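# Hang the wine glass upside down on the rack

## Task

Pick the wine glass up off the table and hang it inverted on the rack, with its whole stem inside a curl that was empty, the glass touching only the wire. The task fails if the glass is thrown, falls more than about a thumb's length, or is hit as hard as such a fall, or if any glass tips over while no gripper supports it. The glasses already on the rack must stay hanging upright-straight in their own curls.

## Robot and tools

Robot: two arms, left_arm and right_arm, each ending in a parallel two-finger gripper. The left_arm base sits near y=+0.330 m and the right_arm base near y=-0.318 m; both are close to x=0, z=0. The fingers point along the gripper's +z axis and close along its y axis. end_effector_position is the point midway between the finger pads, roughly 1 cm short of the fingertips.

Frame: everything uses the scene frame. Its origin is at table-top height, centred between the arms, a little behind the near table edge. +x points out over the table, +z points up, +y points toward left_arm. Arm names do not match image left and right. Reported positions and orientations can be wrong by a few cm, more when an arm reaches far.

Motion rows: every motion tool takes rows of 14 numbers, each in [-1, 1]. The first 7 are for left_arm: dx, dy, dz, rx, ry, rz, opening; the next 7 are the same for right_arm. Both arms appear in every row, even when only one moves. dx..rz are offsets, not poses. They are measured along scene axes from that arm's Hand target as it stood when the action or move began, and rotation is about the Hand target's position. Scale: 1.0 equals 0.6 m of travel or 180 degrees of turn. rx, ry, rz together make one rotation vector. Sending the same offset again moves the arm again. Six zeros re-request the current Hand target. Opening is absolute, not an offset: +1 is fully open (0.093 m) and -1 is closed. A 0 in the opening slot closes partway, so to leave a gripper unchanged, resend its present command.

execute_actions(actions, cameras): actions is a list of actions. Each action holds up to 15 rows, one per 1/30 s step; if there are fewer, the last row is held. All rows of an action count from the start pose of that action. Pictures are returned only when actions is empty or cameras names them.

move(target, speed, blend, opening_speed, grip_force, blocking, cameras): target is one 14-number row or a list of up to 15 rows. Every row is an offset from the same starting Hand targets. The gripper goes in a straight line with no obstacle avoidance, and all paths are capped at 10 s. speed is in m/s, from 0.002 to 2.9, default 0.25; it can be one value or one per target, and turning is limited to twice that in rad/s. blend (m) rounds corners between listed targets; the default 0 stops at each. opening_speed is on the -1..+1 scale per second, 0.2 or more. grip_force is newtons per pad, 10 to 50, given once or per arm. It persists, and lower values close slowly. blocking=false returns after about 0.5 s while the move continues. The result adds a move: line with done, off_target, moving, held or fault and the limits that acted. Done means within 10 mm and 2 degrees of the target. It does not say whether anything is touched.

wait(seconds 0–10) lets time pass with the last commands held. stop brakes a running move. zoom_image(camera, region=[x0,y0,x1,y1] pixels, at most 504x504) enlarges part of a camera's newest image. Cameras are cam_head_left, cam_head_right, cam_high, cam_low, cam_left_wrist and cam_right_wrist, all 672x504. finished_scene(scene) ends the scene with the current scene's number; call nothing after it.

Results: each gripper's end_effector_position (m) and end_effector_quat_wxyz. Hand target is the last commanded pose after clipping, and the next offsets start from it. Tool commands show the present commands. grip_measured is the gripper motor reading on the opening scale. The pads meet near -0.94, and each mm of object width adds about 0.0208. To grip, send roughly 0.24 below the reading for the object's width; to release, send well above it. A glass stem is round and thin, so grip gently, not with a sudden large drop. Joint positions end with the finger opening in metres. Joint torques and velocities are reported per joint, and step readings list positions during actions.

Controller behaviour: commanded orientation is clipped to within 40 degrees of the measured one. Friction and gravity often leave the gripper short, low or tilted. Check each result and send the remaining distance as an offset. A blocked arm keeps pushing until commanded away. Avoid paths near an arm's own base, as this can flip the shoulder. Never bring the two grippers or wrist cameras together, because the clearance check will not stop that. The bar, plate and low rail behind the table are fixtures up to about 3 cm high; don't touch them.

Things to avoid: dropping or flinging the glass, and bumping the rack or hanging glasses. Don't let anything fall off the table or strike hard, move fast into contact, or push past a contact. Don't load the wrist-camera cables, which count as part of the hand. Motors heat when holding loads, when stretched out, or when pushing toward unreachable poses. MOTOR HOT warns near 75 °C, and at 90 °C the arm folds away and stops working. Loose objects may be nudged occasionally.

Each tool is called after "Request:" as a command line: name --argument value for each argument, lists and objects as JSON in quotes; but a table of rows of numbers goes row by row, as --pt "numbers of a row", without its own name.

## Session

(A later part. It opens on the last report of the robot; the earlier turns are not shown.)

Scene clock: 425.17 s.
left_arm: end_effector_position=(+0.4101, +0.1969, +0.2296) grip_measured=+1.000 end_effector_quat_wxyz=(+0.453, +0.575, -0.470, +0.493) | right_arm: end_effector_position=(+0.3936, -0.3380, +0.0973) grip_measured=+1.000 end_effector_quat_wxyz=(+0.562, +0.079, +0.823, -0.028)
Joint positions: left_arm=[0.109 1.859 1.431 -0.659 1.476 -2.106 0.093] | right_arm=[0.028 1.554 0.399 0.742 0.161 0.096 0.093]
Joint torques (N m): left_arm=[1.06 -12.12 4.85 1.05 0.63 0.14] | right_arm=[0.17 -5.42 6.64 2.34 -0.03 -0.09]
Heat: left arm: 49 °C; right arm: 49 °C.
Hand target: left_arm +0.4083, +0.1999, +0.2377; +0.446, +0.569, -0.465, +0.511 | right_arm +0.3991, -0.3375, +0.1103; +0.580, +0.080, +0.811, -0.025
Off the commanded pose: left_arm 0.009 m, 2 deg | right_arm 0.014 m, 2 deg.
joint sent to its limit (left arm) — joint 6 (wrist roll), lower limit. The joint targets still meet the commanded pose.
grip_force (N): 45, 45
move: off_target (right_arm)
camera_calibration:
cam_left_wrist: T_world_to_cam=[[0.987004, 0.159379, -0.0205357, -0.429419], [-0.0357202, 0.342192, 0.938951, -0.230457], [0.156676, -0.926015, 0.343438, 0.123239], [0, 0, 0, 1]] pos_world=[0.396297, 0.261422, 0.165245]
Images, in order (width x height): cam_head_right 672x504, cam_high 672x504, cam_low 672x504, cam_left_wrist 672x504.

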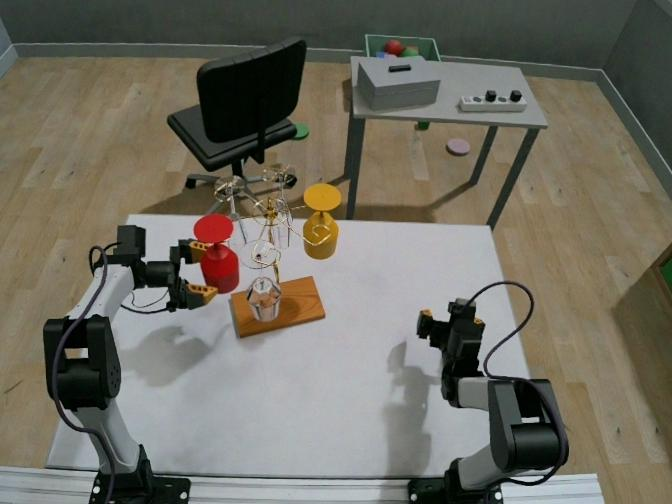

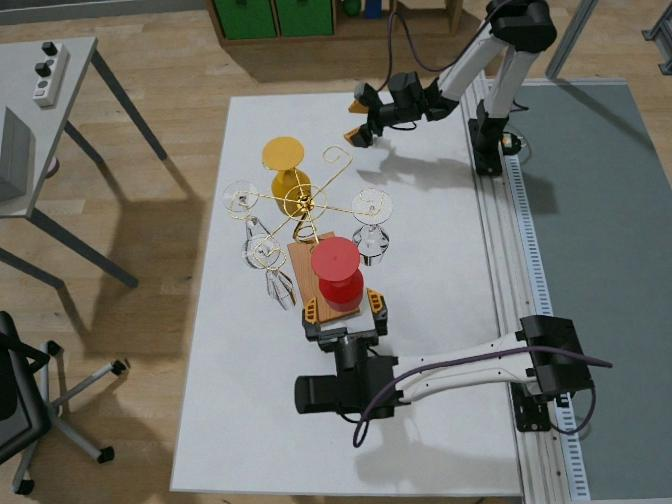

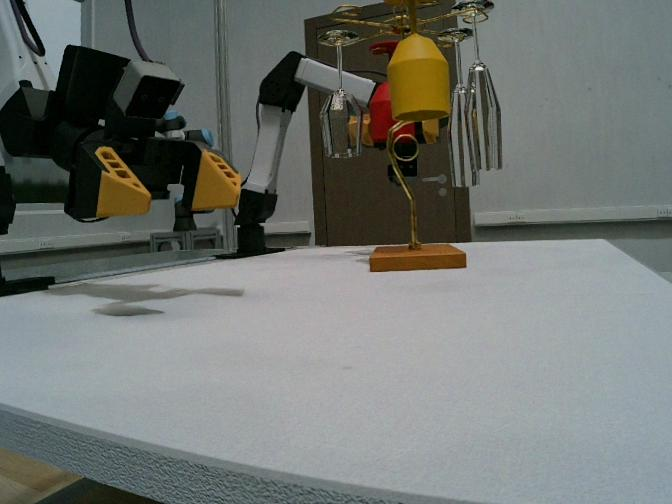

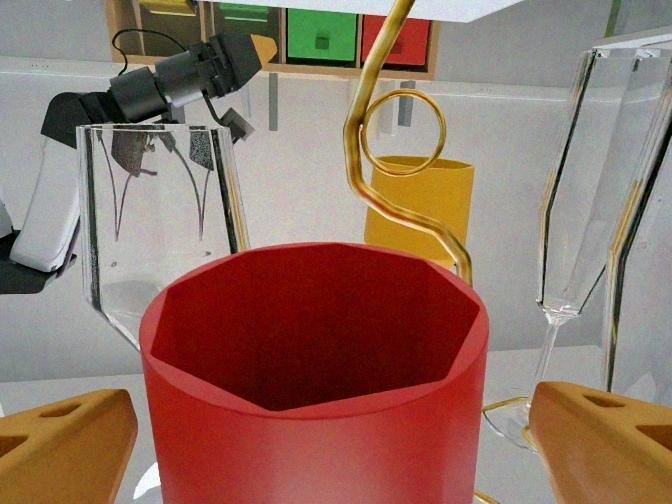

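Request:
move --target '[-0.003,0.2,0,0,0,0,1,0,0,0,0,0,0,1]' --speed 0.08 --cameras '["cam_head_right","cam_low","cam_high","cam_left_wrist"]'

Request:
zoom_image --camera "cam_low" --region '[310, 0, 510, 200]'

Request:
zoom_image --camera "cam_left_wrist" --region '[100, 50, 600, 504]'

Request:
zoom_image --camera "cam_high" --region '[280, 200, 410, 340]'

Scene clock: 439.47 s.
left_arm: end_effector_position=(+0.4031, +0.3170, +0.2347) grip_measured=+1.000 end_effector_quat_wxyz=(+0.373, +0.629, -0.419, +0.538) | right_arm: end_effector_position=(+0.3936, -0.3380, +0.0973) grip_measured=+1.000 end_effector_quat_wxyz=(+0.562, +0.079, +0.823, -0.028)
Joint positions: left_arm=[0.428 2.012 1.698 -1.568 1.442 -1.273 0.093] | right_arm=[0.028 1.554 0.399 0.742 0.161 0.096 0.093]
Joint torques (N m): left_arm=[0.4 -9.22 7.15 -0.29 0.62 0.2] | right_arm=[0.23 -5.49 6.56 2.33 -0.06 -0.08]
Heat: left arm: 48 °C; right arm: 49 °C.
Hand target: left_arm +0.4065, +0.3200, +0.2376; +0.446, +0.569, -0.465, +0.511 | right_arm +0.3991, -0.3375, +0.1103; +0.580, +0.080, +0.811, -0.025
Off the commanded pose: left_arm 0.005 m, 12 deg | right_arm 0.014 m, 2 deg.
joint sent to its limit (left arm) — joint 4 (wrist pitch), lower limit. The joint targets are off in orientation, not in position.
grip_force (N): 45, 45
move: off_target (left_arm, right_arm)
camera_calibration:
cam_left_wrist: T_world_to_cam=[[0.924474, 0.380752, 0.0194111, -0.49583], [-0.13376, 0.276251, 0.951732, -0.219241], [0.357011, -0.882447, 0.306316, 0.148025], [0, 0, 0, 1]] pos_world=[0.376209, 0.379978, 0.17294]
Images, in order (width x height): cam_head_right 672x504, cam_high 672x504, cam_low 672x504, cam_left_wrist 672x504.

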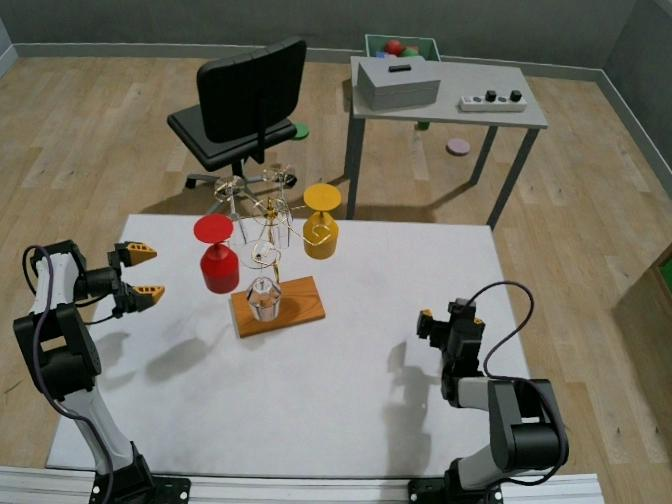

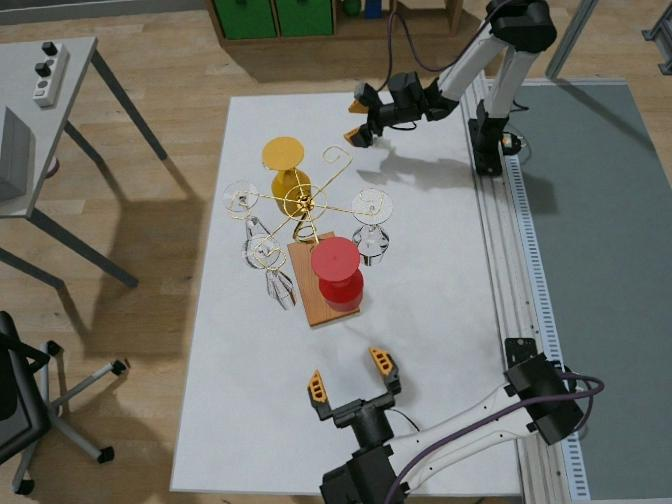

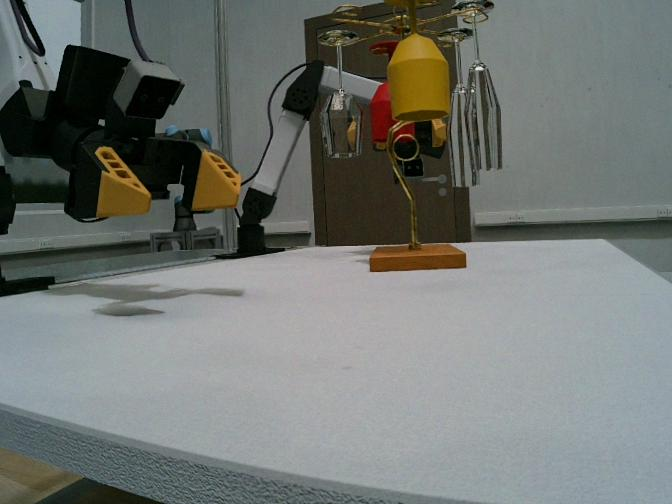

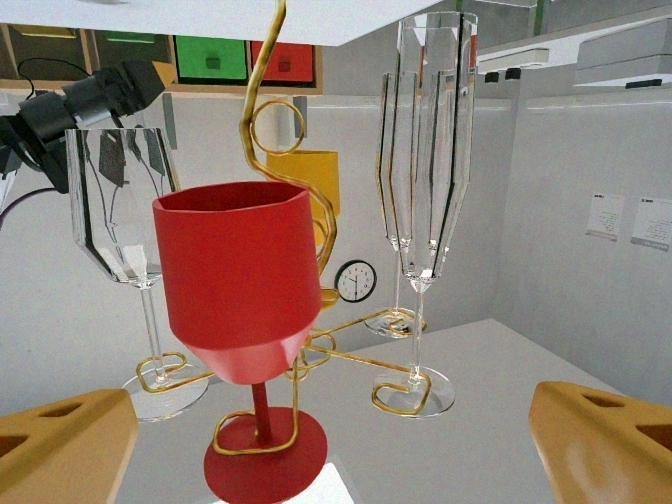

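Scaled by 2.520 from the camera's 672x504 image, which has a finer 960x720 frame.

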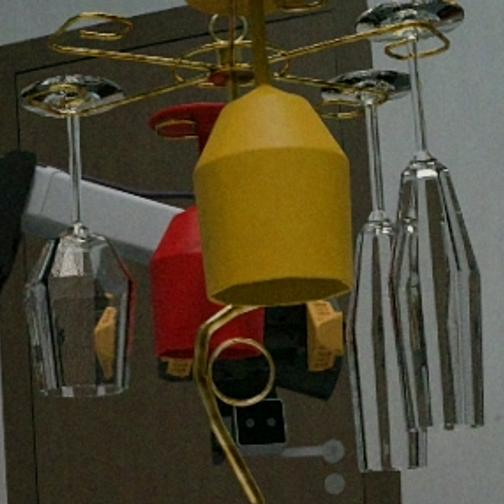

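Scaled by 1.008 from the camera's 672x504 image, which has a finer 960x720 frame.

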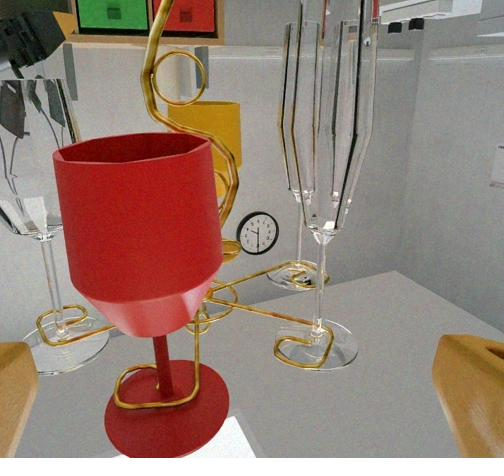

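Scaled by 3.600 from the camera's 672x504 image, which has a finer 960x720 frame.

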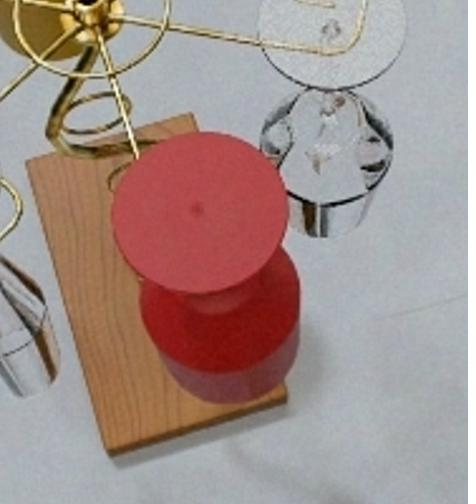

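Request:
finished_scene --scene 2

The scene is finished: the task was done.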